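# Place the strawberry in the tray without bruising it

## Task

Get the strawberry into the tray, handling it gently enough that it ends up there unbruised.

## Robot and tools

Robot: two arms, left_arm and right_arm, each ending in a two-finger gripper with a wrist camera. Calibrated bases in the scene frame: left_arm at (+0.048, +0.262, +0.021) m, right_arm at (+0.004, -0.232, +0.046) m, both turned only slightly about z. Now and then a loose object may get a brief push from outside. Whatever falls off the table, or is set down off it and left, fails the task.

Frames. The scene frame has its origin at table-top height, halfway between the nominal bases; +x points out over the table, +z up, and left_arm sits on the +y side (arm names do not match image sides). Reported hand positions (metres), orientations (quat_wxyz) and velocities use the scene frame. Offsets you command use the axes of that arm's own Hand target. On the gripper, the fingers point along +z and open and close along y. end_effector_position is the point between the pads, roughly 1 cm short of the fingertips. Reported numbers can be a few cm off, more at long reach.

execute_actions(actions, cameras). actions is a list of actions; each action is a table of at most 15 rows, and each row is one control step of 1/30 s. If a table is shorter, its final row repeats until 15 steps are done. Every row holds 14 numbers in [-1, 1]: left dx, dy, dz, rx, ry, rz, opening, then right dx, dy, dz, rx, ry, rz, opening. The six pose numbers are an offset, not a pose: measured from that arm's Hand target as it stood when the action began, along its own axes; every row in an action refers back to that same start, but the next action starts afresh, so a repeated offset keeps moving the hand. Scale: 1.0 equals 0.6 m or 180 degrees; rx, ry, rz form one rotation vector. Opening is absolute: +1 fully open (0.094 m), -1 closed. Sending zeros for an arm's six pose numbers re-asks for its current Hand target. An empty actions list only reports state. cameras: a list of names (cam_left_wrist, cam_right_wrist), omitted/null/["all"] for both, [] for none; an unknown name voids the call.

move(target, speed, blend, opening_speed, blocking, cameras). target is one 14-number row as above, or a list of up to 15 such rows; every row is an offset from the same starting Hand targets, not from the previous row. Grippers travel in straight lines, all ending together, taking 0.5 to 10 s (cut off at 10 s). speed: m/s, 0.002 to 2.9, default 0.25, one value or one per target; rotation is capped at twice that in rad/s. blend: metres of corner rounding per target, default 0. opening_speed: rate on the -1..+1 scale per second, at least 0.2. blocking=false returns after about 0.5 s while the motion continues. The result adds a "move:" line: done (resting within 10 mm and 2 degrees of target), off_target, moving, held, fault, plus limits=paced (pose clipped) or limits=held (steps withheld). Done does not tell you whether something is touched. Roughly one action is used per 0.5 s. Changed openings in a later list row are applied only once everything is at rest there.

wait(seconds 0 to 10) lets time run with commands held. stop() brakes a running move (needs braking room). zoom_image(camera, region=[x0, y0, x1, y1]) magnifies part of the latest image from cam_left_wrist or cam_right_wrist (896x504, origin top-left, region up to 504x504). read_manual() gives only licence texts. finished_scene() ends the scene for good; the strawberry must then stay in the tray unaided.

Result lines: end_effector_position and quat per arm; Hand target (last commanded pose after clipping, the base for the next offsets); Tool commands; grip_measured (opening on the command scale; the last Joint positions entry is the opening in metres); Joint velocities, reported as "within noise" when still; Joint torques (joints 1 to 3 wrap at ±28 N m, raw drive output including weight). MOTOR HOT appears at 75 °C; at 90 °C an OVER-TEMPERATURE FAULT folds that arm and disables it; at 100 °C it collapses. Holding loads, stretching out, or pushing at unreachable targets heats motors.

Behaviour to expect. Each step, commanded orientation is clipped to within 40 degrees of the actual one. Grippers often stop short or sag and tilt from friction and weight; check position and tilt after each move and correct with a further offset. Small moves may not happen or may go sideways. Thinking time lets the scene keep running.

Gripping the strawberry. It is soft, so squeezing hard bruises it. Close slowly with opening_speed near 0.2, and stop the commanded opening only a little below the grip_measured value where the pads first touch; a soft round object needs to go well below that before full force, so modest closing is enough. grip_measured follows the command, so it gives no sign of contact. Release by commanding an opening clearly above grip_measured. Lower and set it down gently in the tray rather than dropping it.

Avoid: fast moves into contact and targets far beyond a contact (both press harder); drops and releasing a moving object; arms or grippers hitting each other, or a gripper closing on the other arm's fingers (can fail the scene); paths passing near an arm's own base (can flip its shoulder posture; route around it). An arm stopped by an obstacle keeps pushing until you command its target back past the gripper.

Each tool is called as a command line: name --argument value for each argument, lists and objects as JSON in quotes; but a table of rows of numbers goes row by row, as --pt "numbers of a row", without its own name.

## Session

execute_actions --actions '[]'

Scene clock: 0.00 s.
left_arm: end_effector_position=(+0.2862, +0.2121, +0.3361) grip_measured=+1.000 end_effector_quat_wxyz=(+0.478, +0.049, +0.852, -0.206) | right_arm: end_effector_position=(+0.2407, -0.1912, +0.1636) grip_measured=+1.000 end_effector_quat_wxyz=(+0.493, -0.045, +0.830, +0.258)
Joint positions: left_arm=[0.185 0.765 1.102 -0.908 0.563 -0.02 0.094] | right_arm=[-0.379 0.556 0.203 -0.245 -0.828 -0.037 0.094]
Joint velocities: within noise
Joint torques (N m): no reading
Motor temperatures (°C): left_arm=[23 26 31 25 20 21 25] | right_arm=[21 30 28 29 22 22 22]
Heat: left arm: 31 °C; right arm: 30 °C.
Hand target: left_arm +0.2860, +0.2121, +0.3382; +0.480, +0.049, +0.851, -0.206 | right_arm +0.2432, -0.1921, +0.1707; +0.502, -0.051, +0.825, +0.254
Tool commands: left_gripper/opening=+1.0 right_gripper/opening=+1.0

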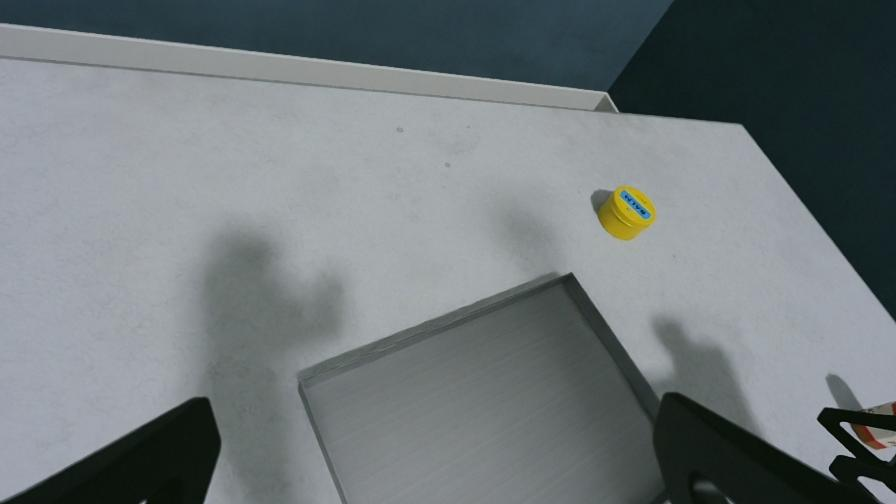

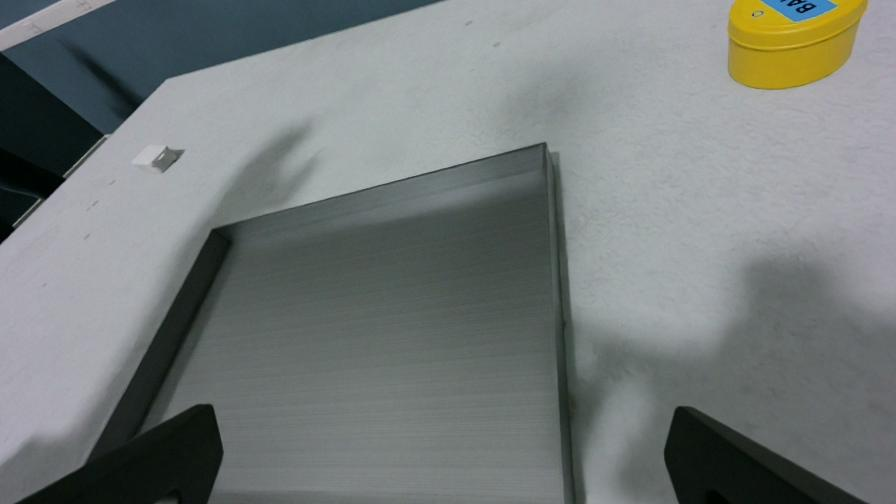

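zoom_image --camera "cam_left_wrist" --region '[740, 340, 896, 504]'

Scaled by 3.073 from the camera's 896x504 image, which has a finer 1280x720 frame.

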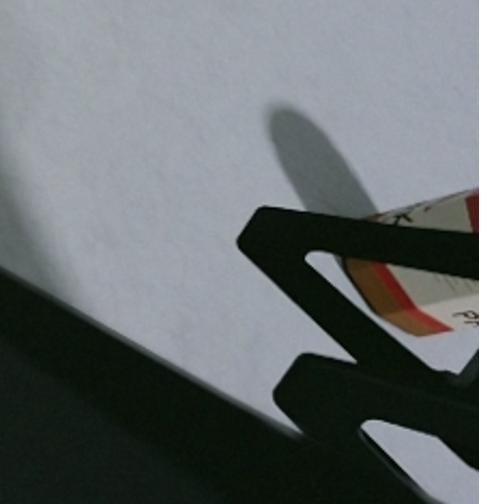

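move --target '[0.013, 0.300, -0.223, -0.255, -0.093, -0.140, 1, -0.189, -0.189, -0.338, 0.261, -0.1125, 0.112, 1]' --speed 0.4

Scene clock: 10.27 s.
left_arm: end_effector_position=(+0.2260, +0.4233, +0.3346) grip_measured=+1.000 end_effector_quat_wxyz=(+0.518, -0.345, +0.782, +0.030) | right_arm: end_effector_position=(+0.1750, -0.4001, +0.2887) grip_measured=+1.000 end_effector_quat_wxyz=(+0.554, +0.339, +0.760, +0.008)
Joint positions: left_arm=[1.142 0.759 1.102 -0.926 0.577 -0.012 0.094] | right_arm=[-1.334 0.641 0.722 -0.693 -0.836 -0.046 0.094]
Joint velocities: within noise
Joint torques (N m): left_arm=[0.24 0.64 6.2 2.3 0.13 -0.06] | right_arm=[-0.66 0.96 9.02 1.81 -0.07 0.11]
Motor temperatures (°C): left_arm=[23 26 31 27 20 21 25] | right_arm=[21 30 30 31 22 22 22]
Heat: left arm: 31 °C; right arm: 31 °C.
Hand target: left_arm +0.2259, +0.4283, +0.3379; +0.521, -0.350, +0.777, +0.037 | right_arm +0.1748, -0.4052, +0.3002; +0.562, +0.336, +0.756, -0.006
Off the commanded pose: left_arm 0.006 m, 1 deg | right_arm 0.012 m, 2 deg.
move: off_target (right_arm)

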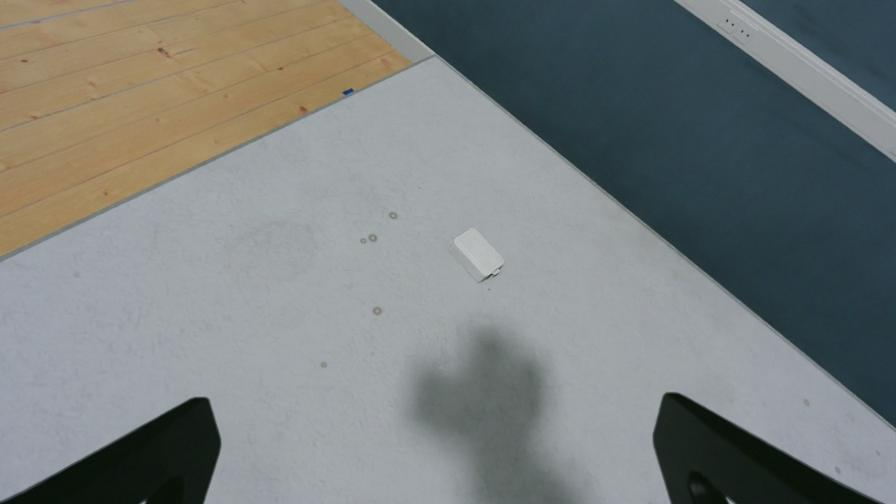

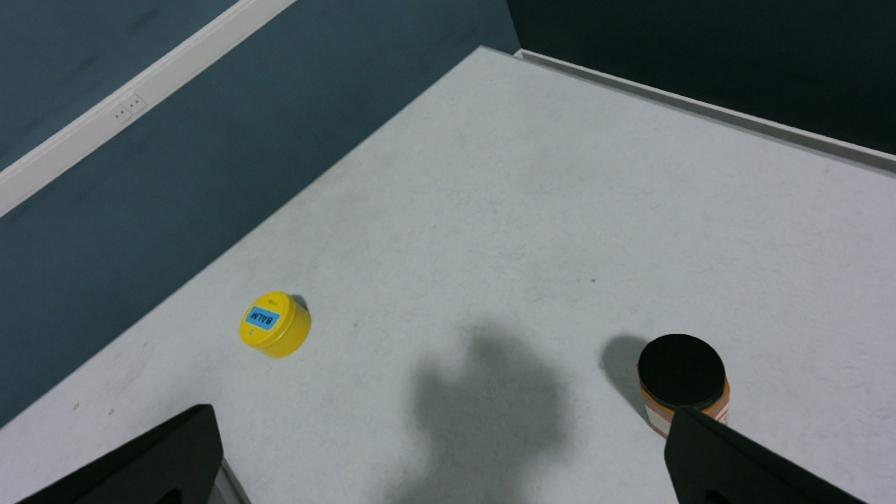

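move --target '[0.216, -0.386, -0.071, 0.0255, 0.359, 0.241, 1, 0.016, 0.173, 0.045, -0.004, 0.390, -0.233, 1]' --speed 0.45

Scene clock: 18.83 s.
left_arm: end_effector_position=(+0.3020, +0.1725, +0.3178) grip_measured=+1.000 end_effector_quat_wxyz=(+0.200, +0.005, +0.978, -0.064) | right_arm: end_effector_position=(+0.2472, -0.3292, +0.3141) grip_measured=+1.000 end_effector_quat_wxyz=(+0.144, +0.009, +0.988, -0.050)
Joint positions: left_arm=[-0.343 1.363 1.758 -1.543 -0.014 -0.335 0.094] | right_arm=[-0.383 1.384 1.681 -1.563 -0.013 -0.368 0.094]
Joint velocities: within noise
Joint torques (N m): left_arm=[-0.35 -2.97 6.65 1.18 0.15 -0.06] | right_arm=[0.03 -3.92 7.62 0.82 0.13 -0.05]
Motor temperatures (°C): left_arm=[23 26 32 28 20 21 25] | right_arm=[21 30 30 31 22 21 22]
Heat: left arm: 32 °C; right arm: 31 °C.
Hand target: left_arm +0.3001, +0.1705, +0.3201; +0.000, +0.000, +1.000, +0.000 | right_arm +0.2496, -0.3304, +0.3201; +0.000, +0.000, +1.000, +0.000
Off the commanded pose: left_arm 0.004 m, 24 deg | right_arm 0.007 m, 18 deg.
joint sent to its limit (left arm) — joint 4 (wrist pitch), lower limit. The joint targets are off in orientation, not in position.
joint sent to its limit (right arm) — joint 4 (wrist pitch), lower limit. The joint targets are off in orientation, not in position.
move: off_target (left_arm, right_arm)

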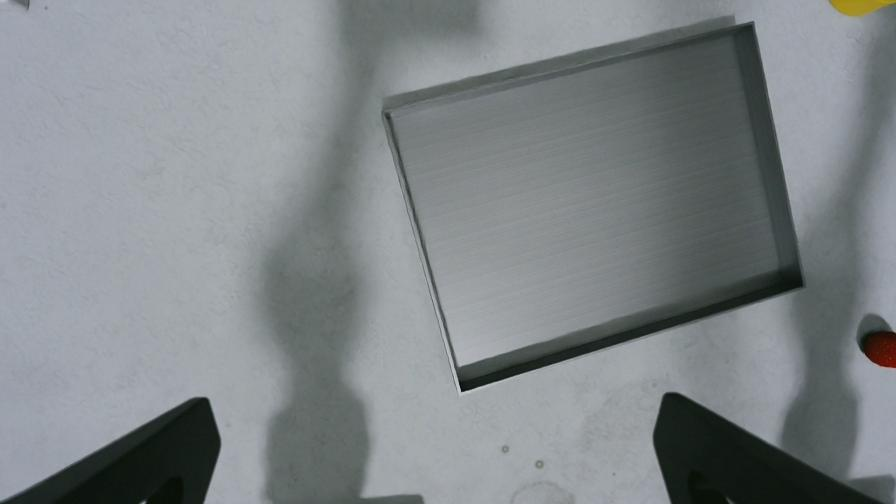

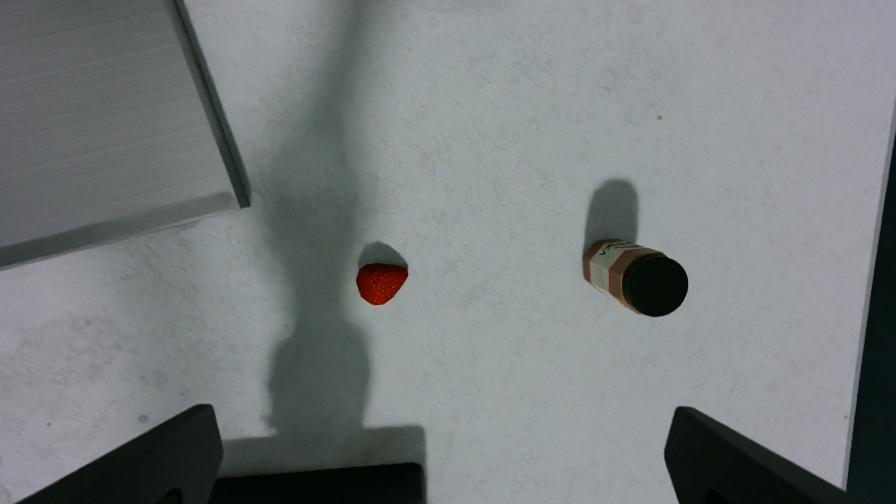

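zoom_image --camera "cam_right_wrist" --region '[322, 230, 442, 330]'

zoom_image --camera "cam_left_wrist" --region '[392, 0, 896, 504]'

Scaled by 4.200 from the camera's 896x504 image, which has a finer 1280x720 frame.

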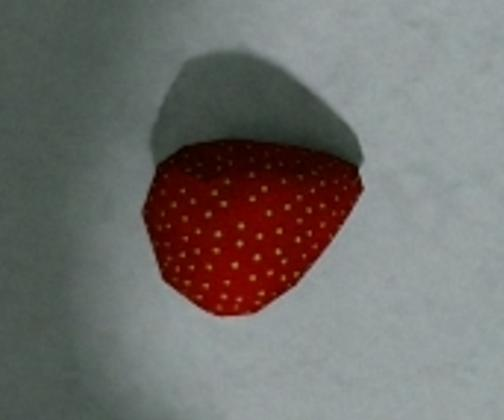

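Scaled by 1.000.

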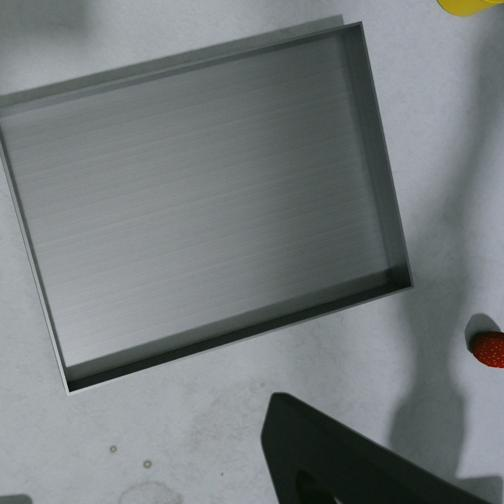

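move --target '[0, 0, 0, 0, 0, 0, 1, 0.056, 0.0507, 0.283, 0, 0, 0.5, 0.5]' --speed 0.45

Scene clock: 39.17 s.
left_arm: end_effector_position=(+0.3016, +0.1724, +0.3176) grip_measured=+1.000 end_effector_quat_wxyz=(+0.199, +0.005, +0.978, -0.064) | right_arm: end_effector_position=(+0.2144, -0.3004, +0.1517) grip_measured=+0.502 end_effector_quat_wxyz=(+0.000, +0.703, +0.712, -0.005)
Joint positions: left_arm=[-0.343 1.363 1.758 -1.545 -0.013 -0.336 0.094] | right_arm=[-0.301 1.382 1.056 -1.249 0.01 1.251 0.071]
Joint velocities: within noise
Joint torques (N m): left_arm=[-0.27 -2.95 6.67 1.17 0.15 -0.1] | right_arm=[-0.77 -4.51 5.31 0.37 0.06 0.16]
Motor temperatures (°C): left_arm=[23 26 33 27 20 20 25] | right_arm=[21 31 31 30 22 21 22]
Heat: left arm: 33 °C; right arm: 31 °C.
Hand target: left_arm +0.3001, +0.1705, +0.3202; +0.000, +0.000, +1.000, +0.000 | right_arm +0.2161, -0.3001, +0.1504; +0.000, +0.707, +0.707, +0.000
Off the commanded pose: left_arm 0.003 m, 24 deg | right_arm 0.002 m, 1 deg.
joint sent to its limit (left arm) — joint 4 (wrist pitch), lower limit. The joint targets are off in orientation, not in position.
move: off_target (left_arm)

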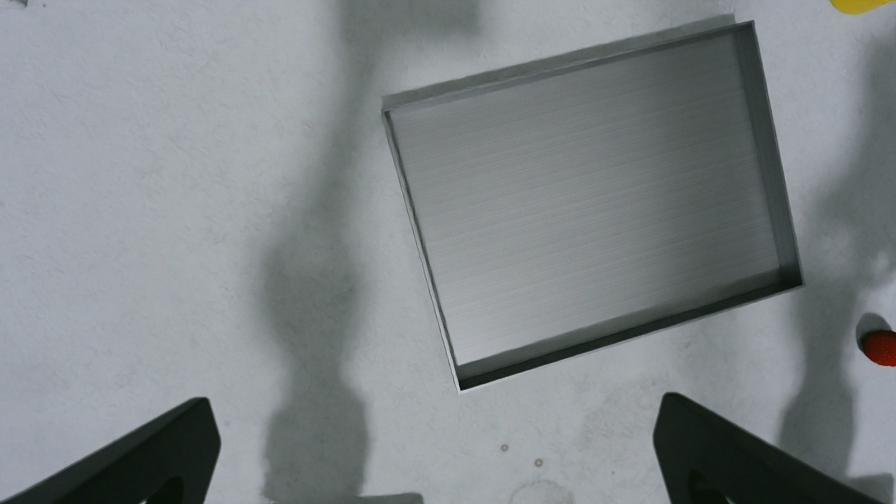

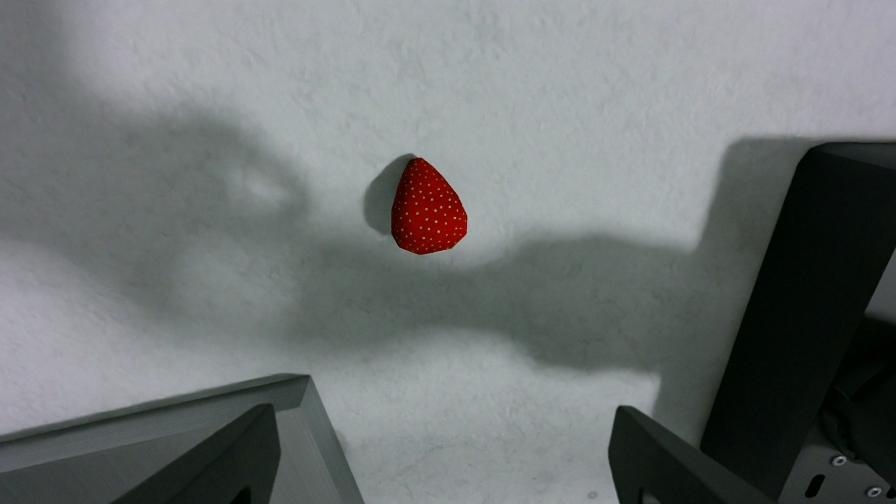

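move --target '[0, 0, 0, 0, 0, 0, 1, 0.0073, 0.0127, 0.134, 0, 0, 0, 0.5]' --speed 0.3 --cameras '["cam_right_wrist"]'

Scene clock: 44.60 s.
left_arm: end_effector_position=(+0.3015, +0.1723, +0.3176) grip_measured=+1.000 end_effector_quat_wxyz=(+0.199, +0.005, +0.978, -0.064) | right_arm: end_effector_position=(+0.2223, -0.2983, +0.0724) grip_measured=+0.502 end_effector_quat_wxyz=(+0.003, +0.706, +0.708, -0.003)
Joint positions: left_arm=[-0.343 1.363 1.758 -1.545 -0.012 -0.336 0.094] | right_arm=[-0.283 1.487 0.819 -0.901 0.008 1.28 0.071]
Joint velocities: within noise
Joint torques (N m): left_arm=[-0.32 -2.93 6.72 1.2 0.13 -0.08] | right_arm=[0.03 -4.44 4.85 0.38 0.07 0.15]
Motor temperatures (°C): left_arm=[23 26 33 27 20 20 25] | right_arm=[21 31 31 29 22 21 22]
Heat: left arm: 33 °C; right arm: 31 °C.
Hand target: left_arm +0.3000, +0.1706, +0.3201; +0.000, +0.000, +1.000, +0.000 | right_arm +0.2237, -0.2958, +0.0699; +0.000, +0.707, +0.707, +0.000
Off the commanded pose: left_arm 0.003 m, 24 deg | right_arm 0.004 m, 0 deg.
joint sent to its limit (left arm) — joint 4 (wrist pitch), lower limit. The joint targets are off in orientation, not in position.
move: off_target (left_arm)
Images, in order (width x height): cam_right_wrist 896x504.

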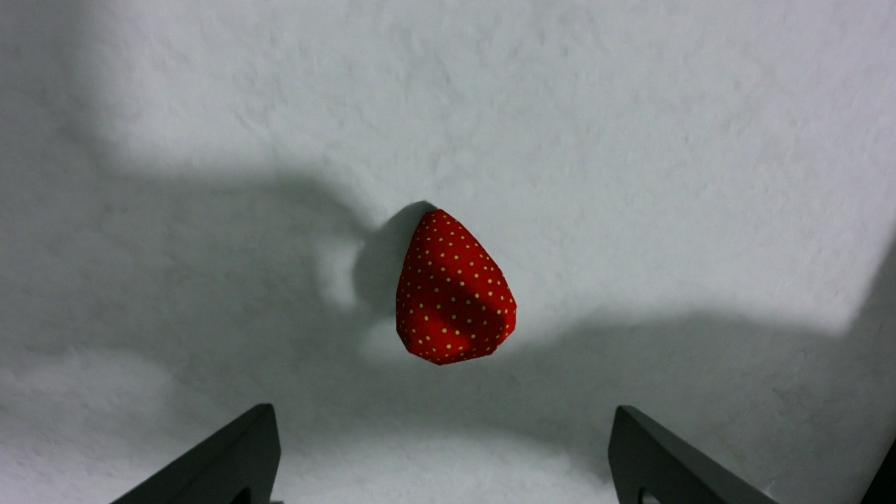

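move --target '[0.113, -0.497, 0.355, 0.3517, -0.3316, 0.4264, 1, 0, -0.0048, 0.04, 0, 0, 0, 0.5]' --speed 0.45

Scene clock: 60.17 s.
left_arm: end_effector_position=(+0.2324, -0.1231, +0.1065) grip_measured=+1.000 end_effector_quat_wxyz=(+0.437, +0.561, +0.535, -0.456) | right_arm: end_effector_position=(+0.2197, -0.2975, +0.0479) grip_measured=+0.502 end_effector_quat_wxyz=(+0.002, +0.706, +0.708, -0.004)
Joint positions: left_arm=[-0.841 1.885 0.558 1.048 0.75 0.195 0.094] | right_arm=[-0.283 1.528 0.747 -0.79 0.008 1.28 0.071]
Joint velocities: within noise
Joint torques (N m): left_arm=[-0.65 -5.53 5.41 2.44 0.29 -0.08] | right_arm=[-0.25 -4.7 4.59 0.36 0.07 0.1]
Motor temperatures (°C): left_arm=[23 27 33 27 20 20 24] | right_arm=[21 31 31 28 22 21 22]
Heat: left arm: 33 °C; right arm: 31 °C.
Hand target: left_arm +0.2323, -0.1277, +0.1073; +0.436, +0.561, +0.530, -0.463 | right_arm +0.2207, -0.2958, +0.0459; +0.000, +0.707, +0.707, +0.000
Off the commanded pose: left_arm 0.005 m, 1 deg | right_arm 0.003 m, 0 deg.
move: done

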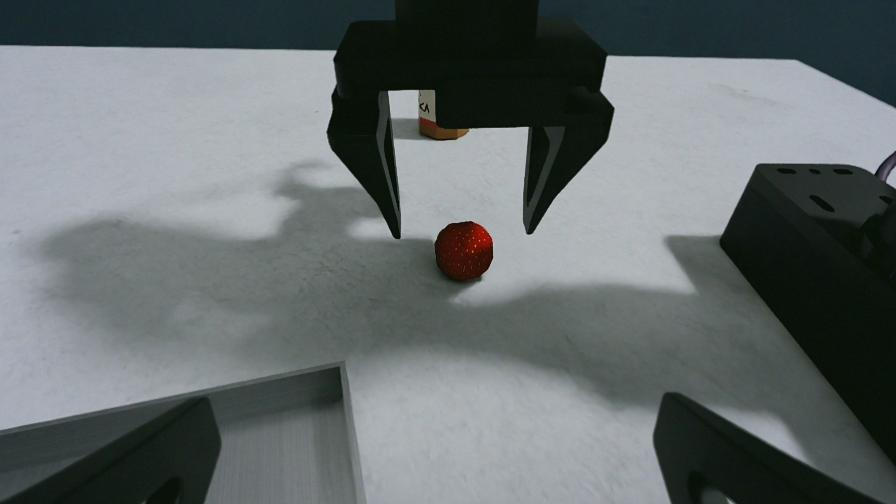

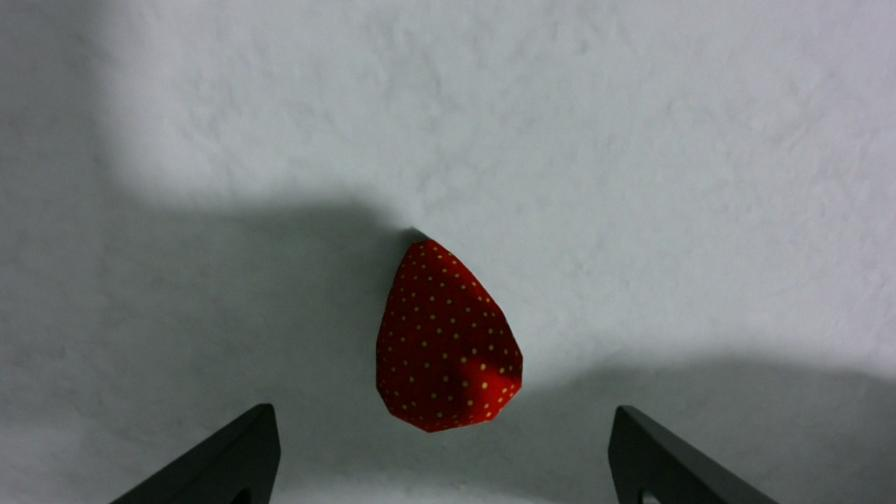

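zoom_image --camera "cam_left_wrist" --region '[364, 140, 564, 300]'

Scaled by 2.520 from the camera's 896x504 image, which has a finer 1280x720 frame.

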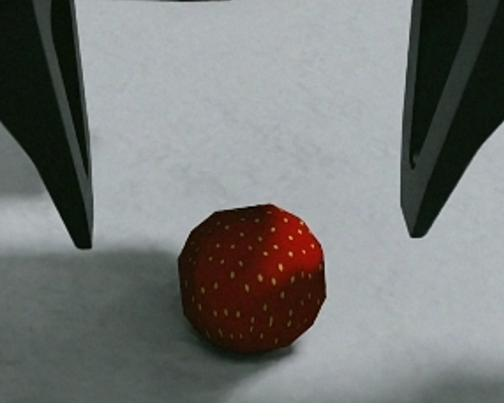

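move --target '[0, 0, 0, 0, 0, 0, 1, 0, -0.0022, 0.038, 0, 0, 0, 0.5]' --speed 0.2

Scene clock: 72.60 s.
left_arm: end_effector_position=(+0.2324, -0.1233, +0.1071) grip_measured=+1.000 end_effector_quat_wxyz=(+0.437, +0.561, +0.534, -0.457) | right_arm: end_effector_position=(+0.2184, -0.2971, +0.0250) grip_measured=+0.502 end_effector_quat_wxyz=(+0.002, +0.706, +0.708, -0.004)
Joint positions: left_arm=[-0.841 1.885 0.558 1.05 0.751 0.194 0.094] | right_arm=[-0.283 1.584 0.692 -0.68 0.008 1.28 0.071]
Joint velocities: within noise
Joint torques (N m): left_arm=[-0.47 -5.46 5.42 2.39 0.32 -0.06] | right_arm=[-0.39 -4.88 4.33 0.33 0.08 0.08]
Motor temperatures (°C): left_arm=[23 28 33 29 20 20 24] | right_arm=[21 31 31 28 22 21 22]
Heat: left arm: 33 °C; right arm: 31 °C.
Hand target: left_arm +0.2323, -0.1278, +0.1075; +0.437, +0.561, +0.530, -0.463 | right_arm +0.2196, -0.2958, +0.0232; +0.000, +0.707, +0.707, +0.000
Off the commanded pose: left_arm 0.004 m, 1 deg | right_arm 0.003 m, 0 deg.
move: done

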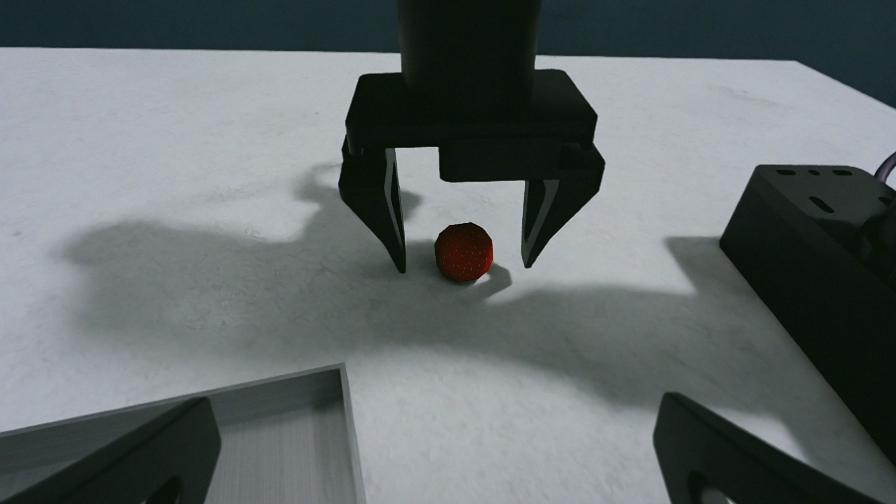

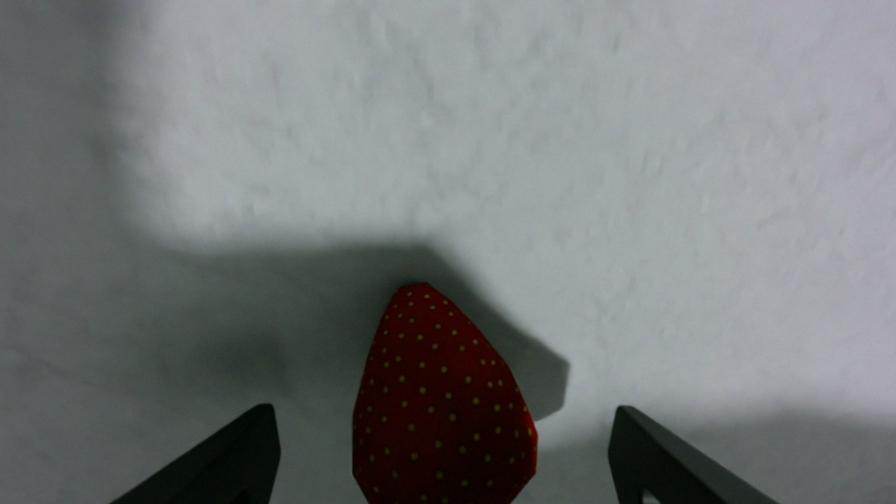

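zoom_image --camera "cam_left_wrist" --region '[384, 200, 544, 310]'

Scaled by 3.150 from the camera's 896x504 image, which has a finer 1280x720 frame.

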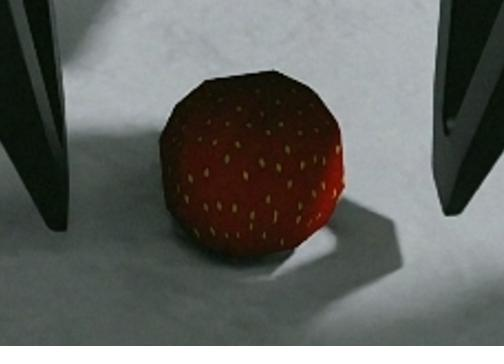

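move --target '[0, 0, 0, 0, 0, 0, 1, 0, 0, 0, 0, 0, 0, -0.1]' --opening_speed 0.5

zoom_image --camera "cam_left_wrist" --region '[404, 200, 524, 300]'

Scene clock: 77.47 s.
left_arm: end_effector_position=(+0.2325, -0.1233, +0.1072) grip_measured=+1.000 end_effector_quat_wxyz=(+0.438, +0.561, +0.534, -0.457) | right_arm: end_effector_position=(+0.2186, -0.2972, +0.0250) grip_measured=-0.098 end_effector_quat_wxyz=(+0.002, +0.706, +0.708, -0.004)
Joint positions: left_arm=[-0.841 1.885 0.558 1.051 0.751 0.194 0.094] | right_arm=[-0.283 1.584 0.692 -0.679 0.008 1.28 0.042]
Joint velocities: within noise
Joint torques (N m): left_arm=[-0.59 -5.49 5.38 2.4 0.3 -0.09] | right_arm=[-0.38 -4.85 4.3 0.36 0.07 0.08]
Motor temperatures (°C): left_arm=[23 28 33 30 20 20 24] | right_arm=[21 31 31 28 22 21 22]
Heat: left arm: 33 °C; right arm: 31 °C.
Hand target: left_arm +0.2323, -0.1278, +0.1075; +0.437, +0.561, +0.530, -0.463 | right_arm +0.2196, -0.2958, +0.0232; +0.000, +0.707, +0.707, +0.000
Off the commanded pose: left_arm 0.004 m, 1 deg | right_arm 0.002 m, 0 deg.
move: done

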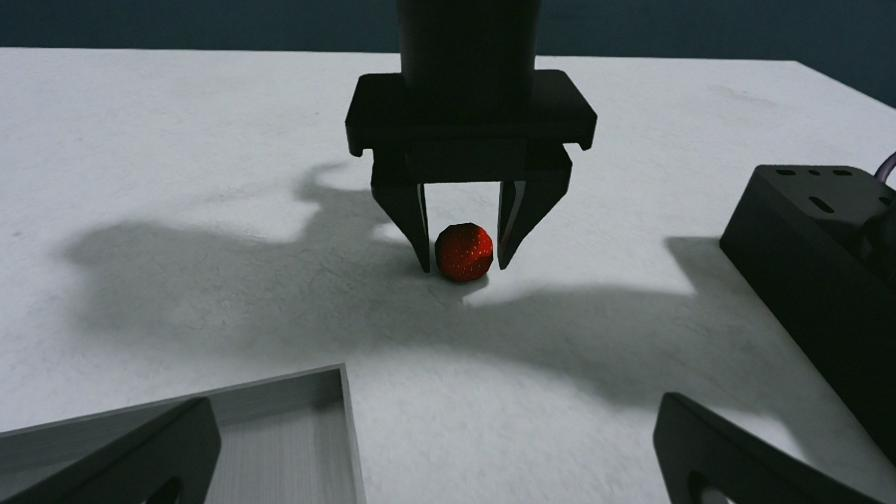

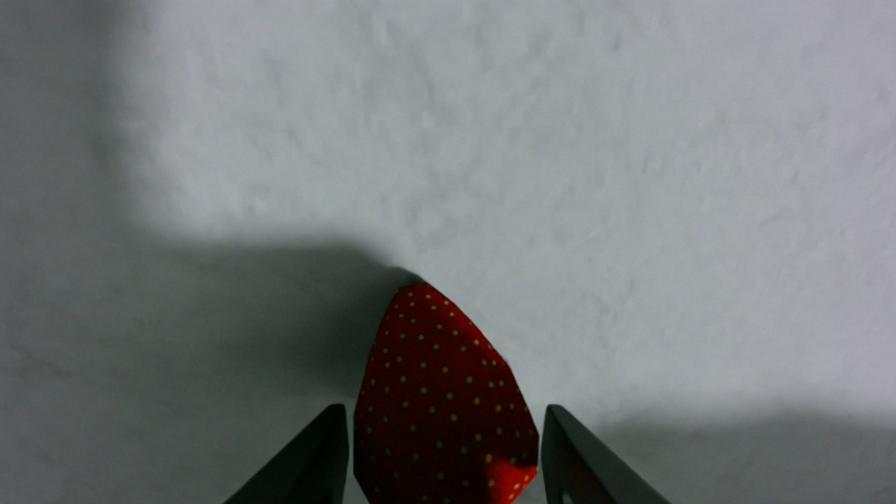

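Scaled by 4.200 from the camera's 896x504 image, which has a finer 1280x720 frame.

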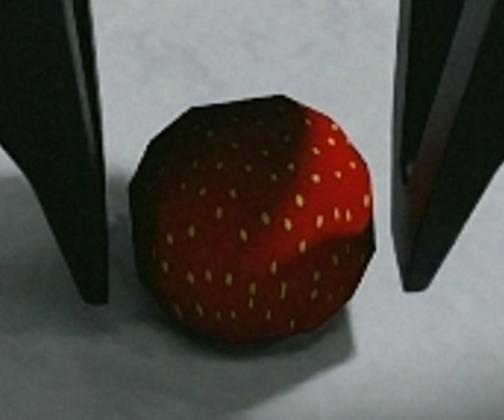

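move --target '[0, 0, 0, 0, 0, 0, 1, 0, 0, 0, 0, 0, 0, -0.21]' --opening_speed 0.25

zoom_image --camera "cam_left_wrist" --region '[414, 210, 514, 290]'

zoom_image --camera "cam_right_wrist" --region '[326, 384, 566, 504]'

Scene clock: 80.63 s.
left_arm: end_effector_position=(+0.2325, -0.1233, +0.1072) grip_measured=+1.000 end_effector_quat_wxyz=(+0.438, +0.561, +0.534, -0.457) | right_arm: end_effector_position=(+0.2186, -0.2972, +0.0250) grip_measured=-0.208 end_effector_quat_wxyz=(+0.002, +0.706, +0.708, -0.004)
Joint positions: left_arm=[-0.841 1.885 0.558 1.051 0.751 0.194 0.094] | right_arm=[-0.283 1.584 0.692 -0.679 0.008 1.28 0.037]
Joint velocities: within noise
Joint torques (N m): left_arm=[-0.58 -5.52 5.39 2.41 0.32 -0.08] | right_arm=[-0.39 -4.86 4.31 0.36 0.07 0.08]
Motor temperatures (°C): left_arm=[23 29 33 30 20 20 24] | right_arm=[21 31 31 28 22 21 22]
Heat: left arm: 33 °C; right arm: 31 °C.
Hand target: left_arm +0.2323, -0.1278, +0.1074; +0.437, +0.561, +0.530, -0.463 | right_arm +0.2196, -0.2958, +0.0232; +0.000, +0.707, +0.707, +0.000
Off the commanded pose: left_arm 0.004 m, 1 deg | right_arm 0.002 m, 0 deg.
move: done

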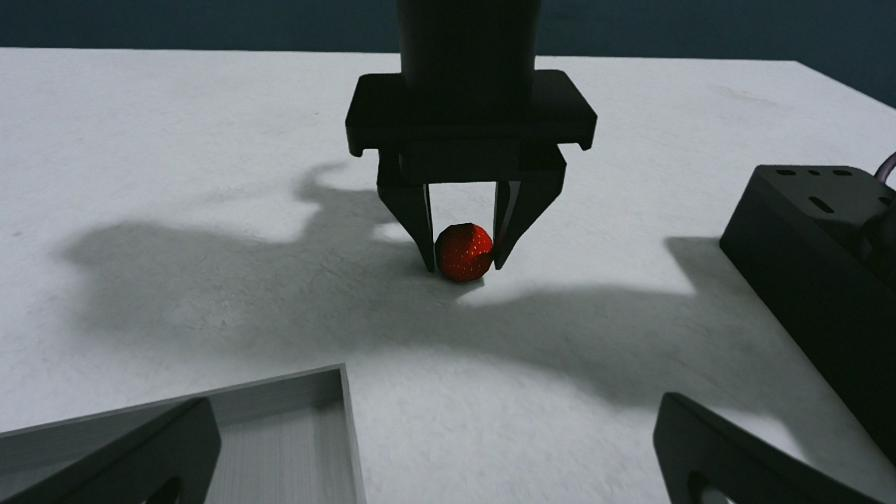

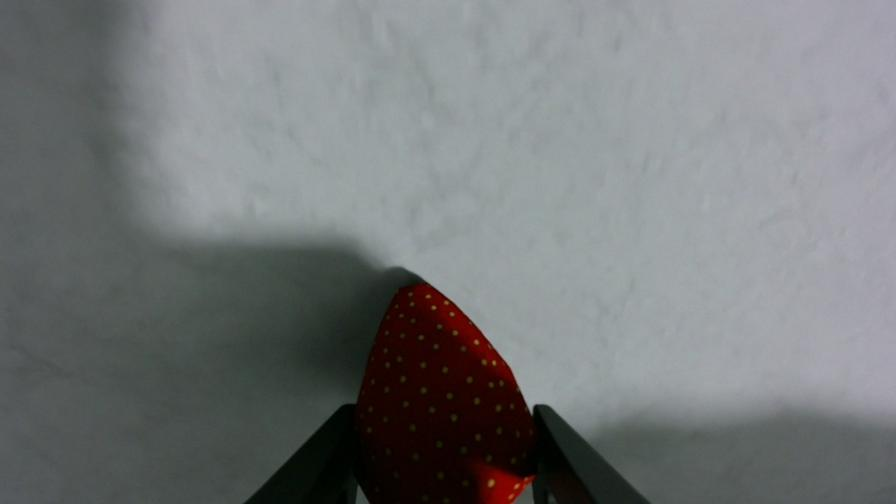

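Scaled by 5.040 from the camera's 896x504 image, which has a finer 1280x720 frame.

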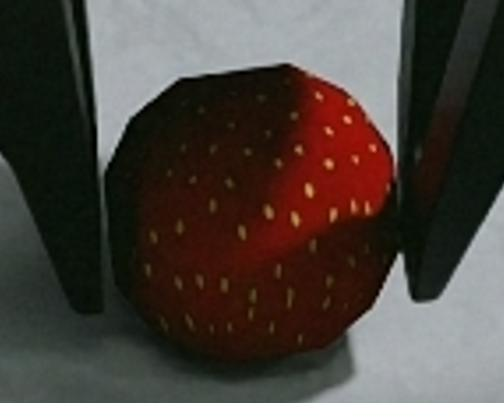

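Scaled by 2.100 from the camera's 896x504 image, which has a finer 1280x720 frame.

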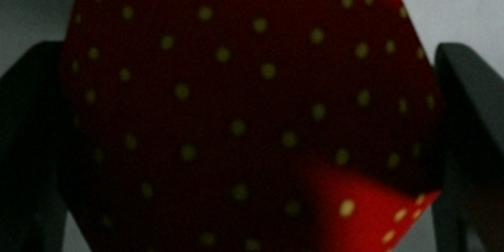

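move --target '[0, 0, 0, 0, 0, 0, 1, 0, 0, 0, 0, 0, 0, -0.235]' --opening_speed 0.2

zoom_image --camera "cam_left_wrist" --region '[414, 210, 514, 290]'

Scene clock: 82.20 s.
left_arm: end_effector_position=(+0.2325, -0.1233, +0.1072) grip_measured=+1.000 end_effector_quat_wxyz=(+0.438, +0.561, +0.534, -0.457) | right_arm: end_effector_position=(+0.2186, -0.2972, +0.0250) grip_measured=-0.233 end_effector_quat_wxyz=(+0.002, +0.706, +0.708, -0.004)
Joint positions: left_arm=[-0.841 1.885 0.558 1.051 0.751 0.194 0.094] | right_arm=[-0.283 1.584 0.692 -0.679 0.008 1.28 0.036]
Joint velocities: within noise
Joint torques (N m): left_arm=[-0.66 -5.48 5.37 2.41 0.29 -0.07] | right_arm=[-0.38 -4.86 4.31 0.36 0.07 0.08]
Motor temperatures (°C): left_arm=[23 29 33 30 20 20 24] | right_arm=[21 31 31 28 22 21 22]
Heat: left arm: 33 °C; right arm: 31 °C.
Hand target: left_arm +0.2323, -0.1278, +0.1074; +0.437, +0.561, +0.530, -0.463 | right_arm +0.2196, -0.2958, +0.0232; +0.000, +0.707, +0.707, +0.000
Off the commanded pose: left_arm 0.004 m, 1 deg | right_arm 0.002 m, 0 deg.
move: done

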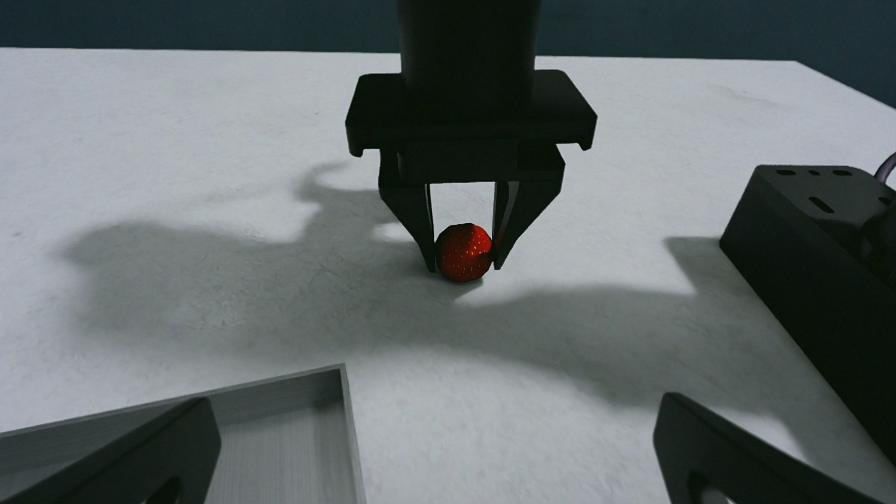

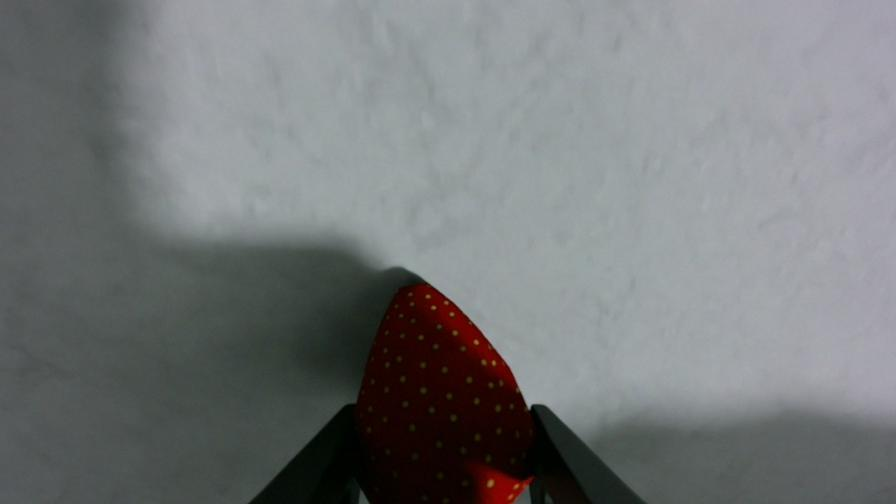

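Scaled by 5.040 from the camera's 896x504 image, which has a finer 1280x720 frame.

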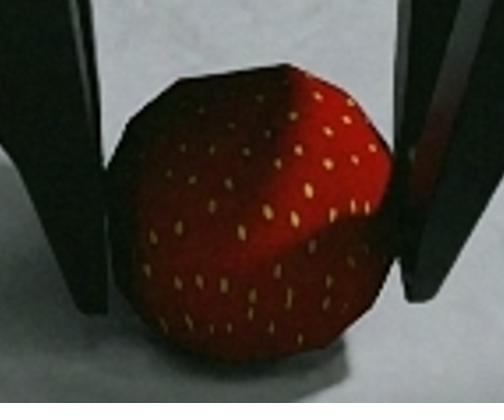

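move --target '[0, 0, 0, 0, 0, 0, 1, 0, 0, -0.0133, 0, 0, 0, -0.242]' --opening_speed 0.2 --speed 0.03

zoom_image --camera "cam_left_wrist" --region '[414, 210, 514, 290]'

Scene clock: 84.73 s.
left_arm: end_effector_position=(+0.2325, -0.1233, +0.1073) grip_measured=+1.000 end_effector_quat_wxyz=(+0.438, +0.561, +0.534, -0.457) | right_arm: end_effector_position=(+0.2139, -0.2958, +0.0250) grip_measured=-0.240 end_effector_quat_wxyz=(-0.007, +0.706, +0.708, -0.008)
Joint positions: left_arm=[-0.841 1.885 0.558 1.051 0.751 0.194 0.094] | right_arm=[-0.283 1.584 0.692 -0.699 0.008 1.28 0.036]
Joint velocities: within noise
Joint torques (N m): left_arm=[-0.62 -5.5 5.48 2.4 0.32 -0.06] | right_arm=[-0.39 -7.01 5.83 0.15 0.07 0.08]
Motor temperatures (°C): left_arm=[23 29 33 31 20 20 24] | right_arm=[21 31 31 28 22 21 22]
Heat: left arm: 33 °C; right arm: 31 °C.
Hand target: left_arm +0.2323, -0.1278, +0.1075; +0.437, +0.561, +0.530, -0.463 | right_arm +0.2196, -0.2958, +0.0312; +0.000, +0.707, +0.707, +0.000
Off the commanded pose: left_arm 0.004 m, 1 deg | right_arm 0.008 m, 1 deg.
move: done

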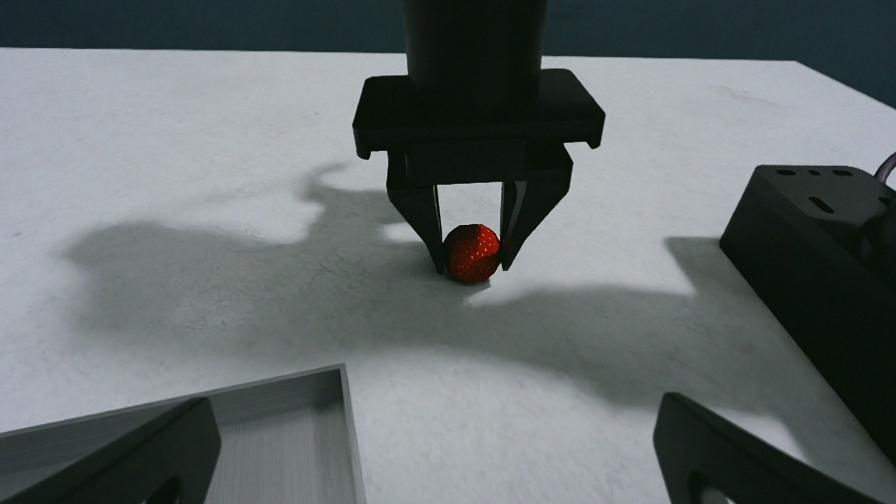

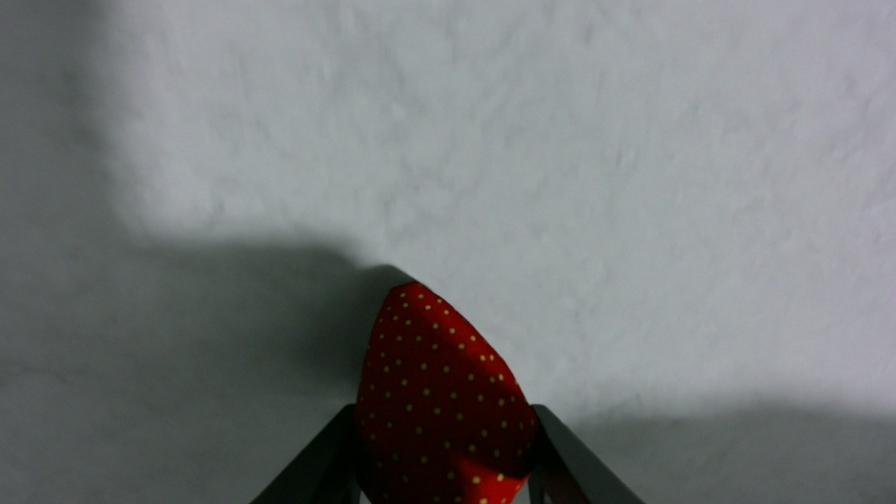

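Scaled by 5.040 from the camera's 896x504 image, which has a finer 1280x720 frame.

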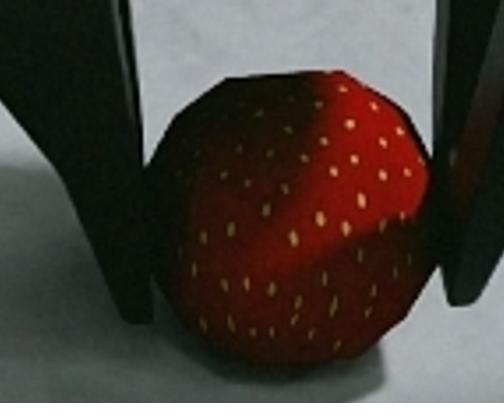

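move --target '[0, 0, 0, 0, 0, 0, 1, 0, 0, -0.035, 0, 0, 0, -0.245]' --opening_speed 0.2 --speed 0.06

zoom_image --camera "cam_left_wrist" --region '[394, 170, 534, 290]'

Scene clock: 87.03 s.
left_arm: end_effector_position=(+0.2325, -0.1233, +0.1073) grip_measured=+1.000 end_effector_quat_wxyz=(+0.438, +0.561, +0.534, -0.457) | right_arm: end_effector_position=(+0.2110, -0.2949, +0.0430) grip_measured=-0.243 end_effector_quat_wxyz=(-0.014, +0.706, +0.708, -0.012)
Joint positions: left_arm=[-0.841 1.885 0.558 1.051 0.751 0.194 0.094] | right_arm=[-0.283 1.539 0.733 -0.801 0.008 1.28 0.036]
Joint velocities: within noise
Joint torques (N m): left_arm=[-0.58 -5.5 5.44 2.39 0.32 -0.06] | right_arm=[-0.4 -7.56 6.65 0.07 0.07 0.08]
Motor temperatures (°C): left_arm=[23 29 33 31 20 20 24] | right_arm=[21 31 31 27 22 21 22]
Heat: left arm: 33 °C; right arm: 31 °C.
Hand target: left_arm +0.2323, -0.1278, +0.1075; +0.437, +0.561, +0.530, -0.463 | right_arm +0.2195, -0.2958, +0.0521; +0.000, +0.707, +0.707, +0.000
Off the commanded pose: left_arm 0.004 m, 1 deg | right_arm 0.013 m, 2 deg.
move: off_target (right_arm)

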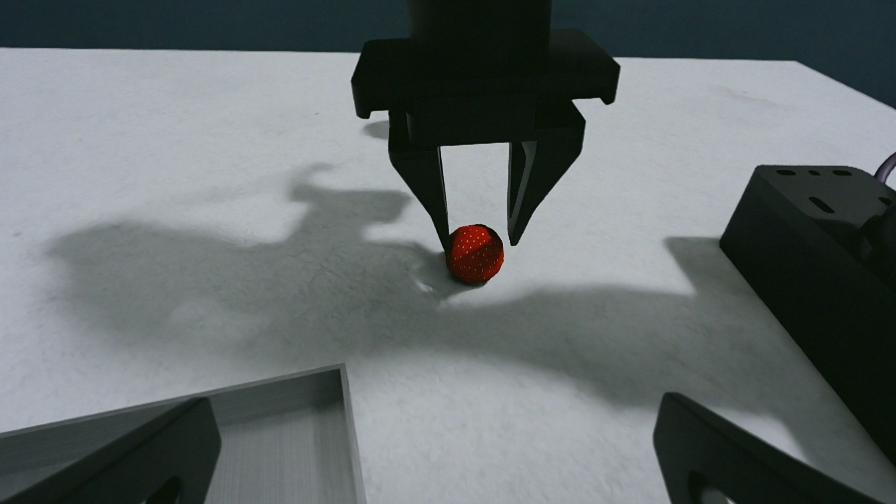

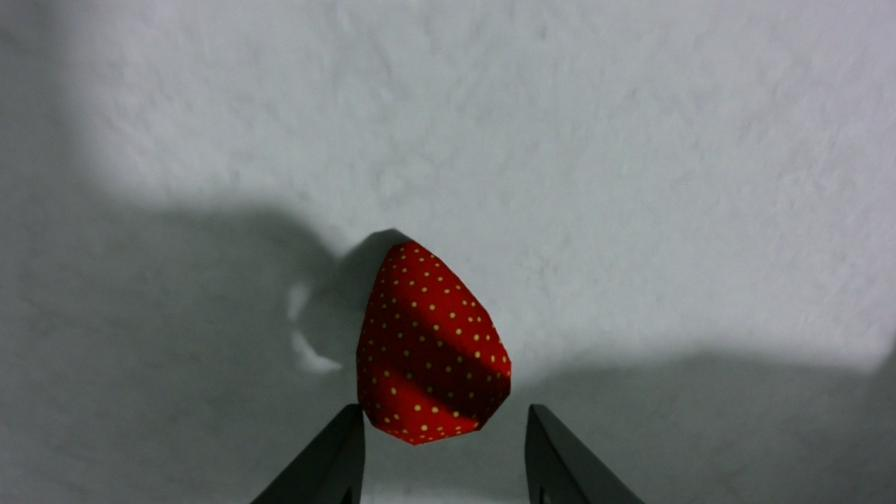

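Scaled by 3.600 from the camera's 896x504 image, which has a finer 1280x720 frame.

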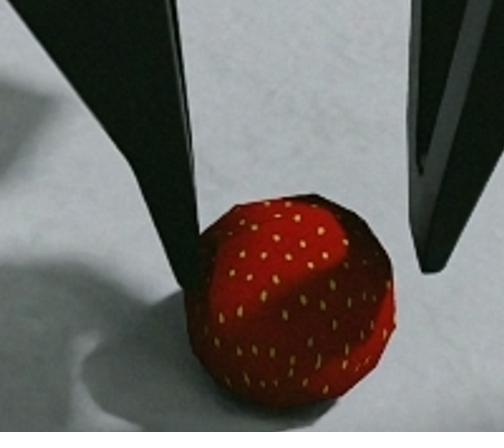

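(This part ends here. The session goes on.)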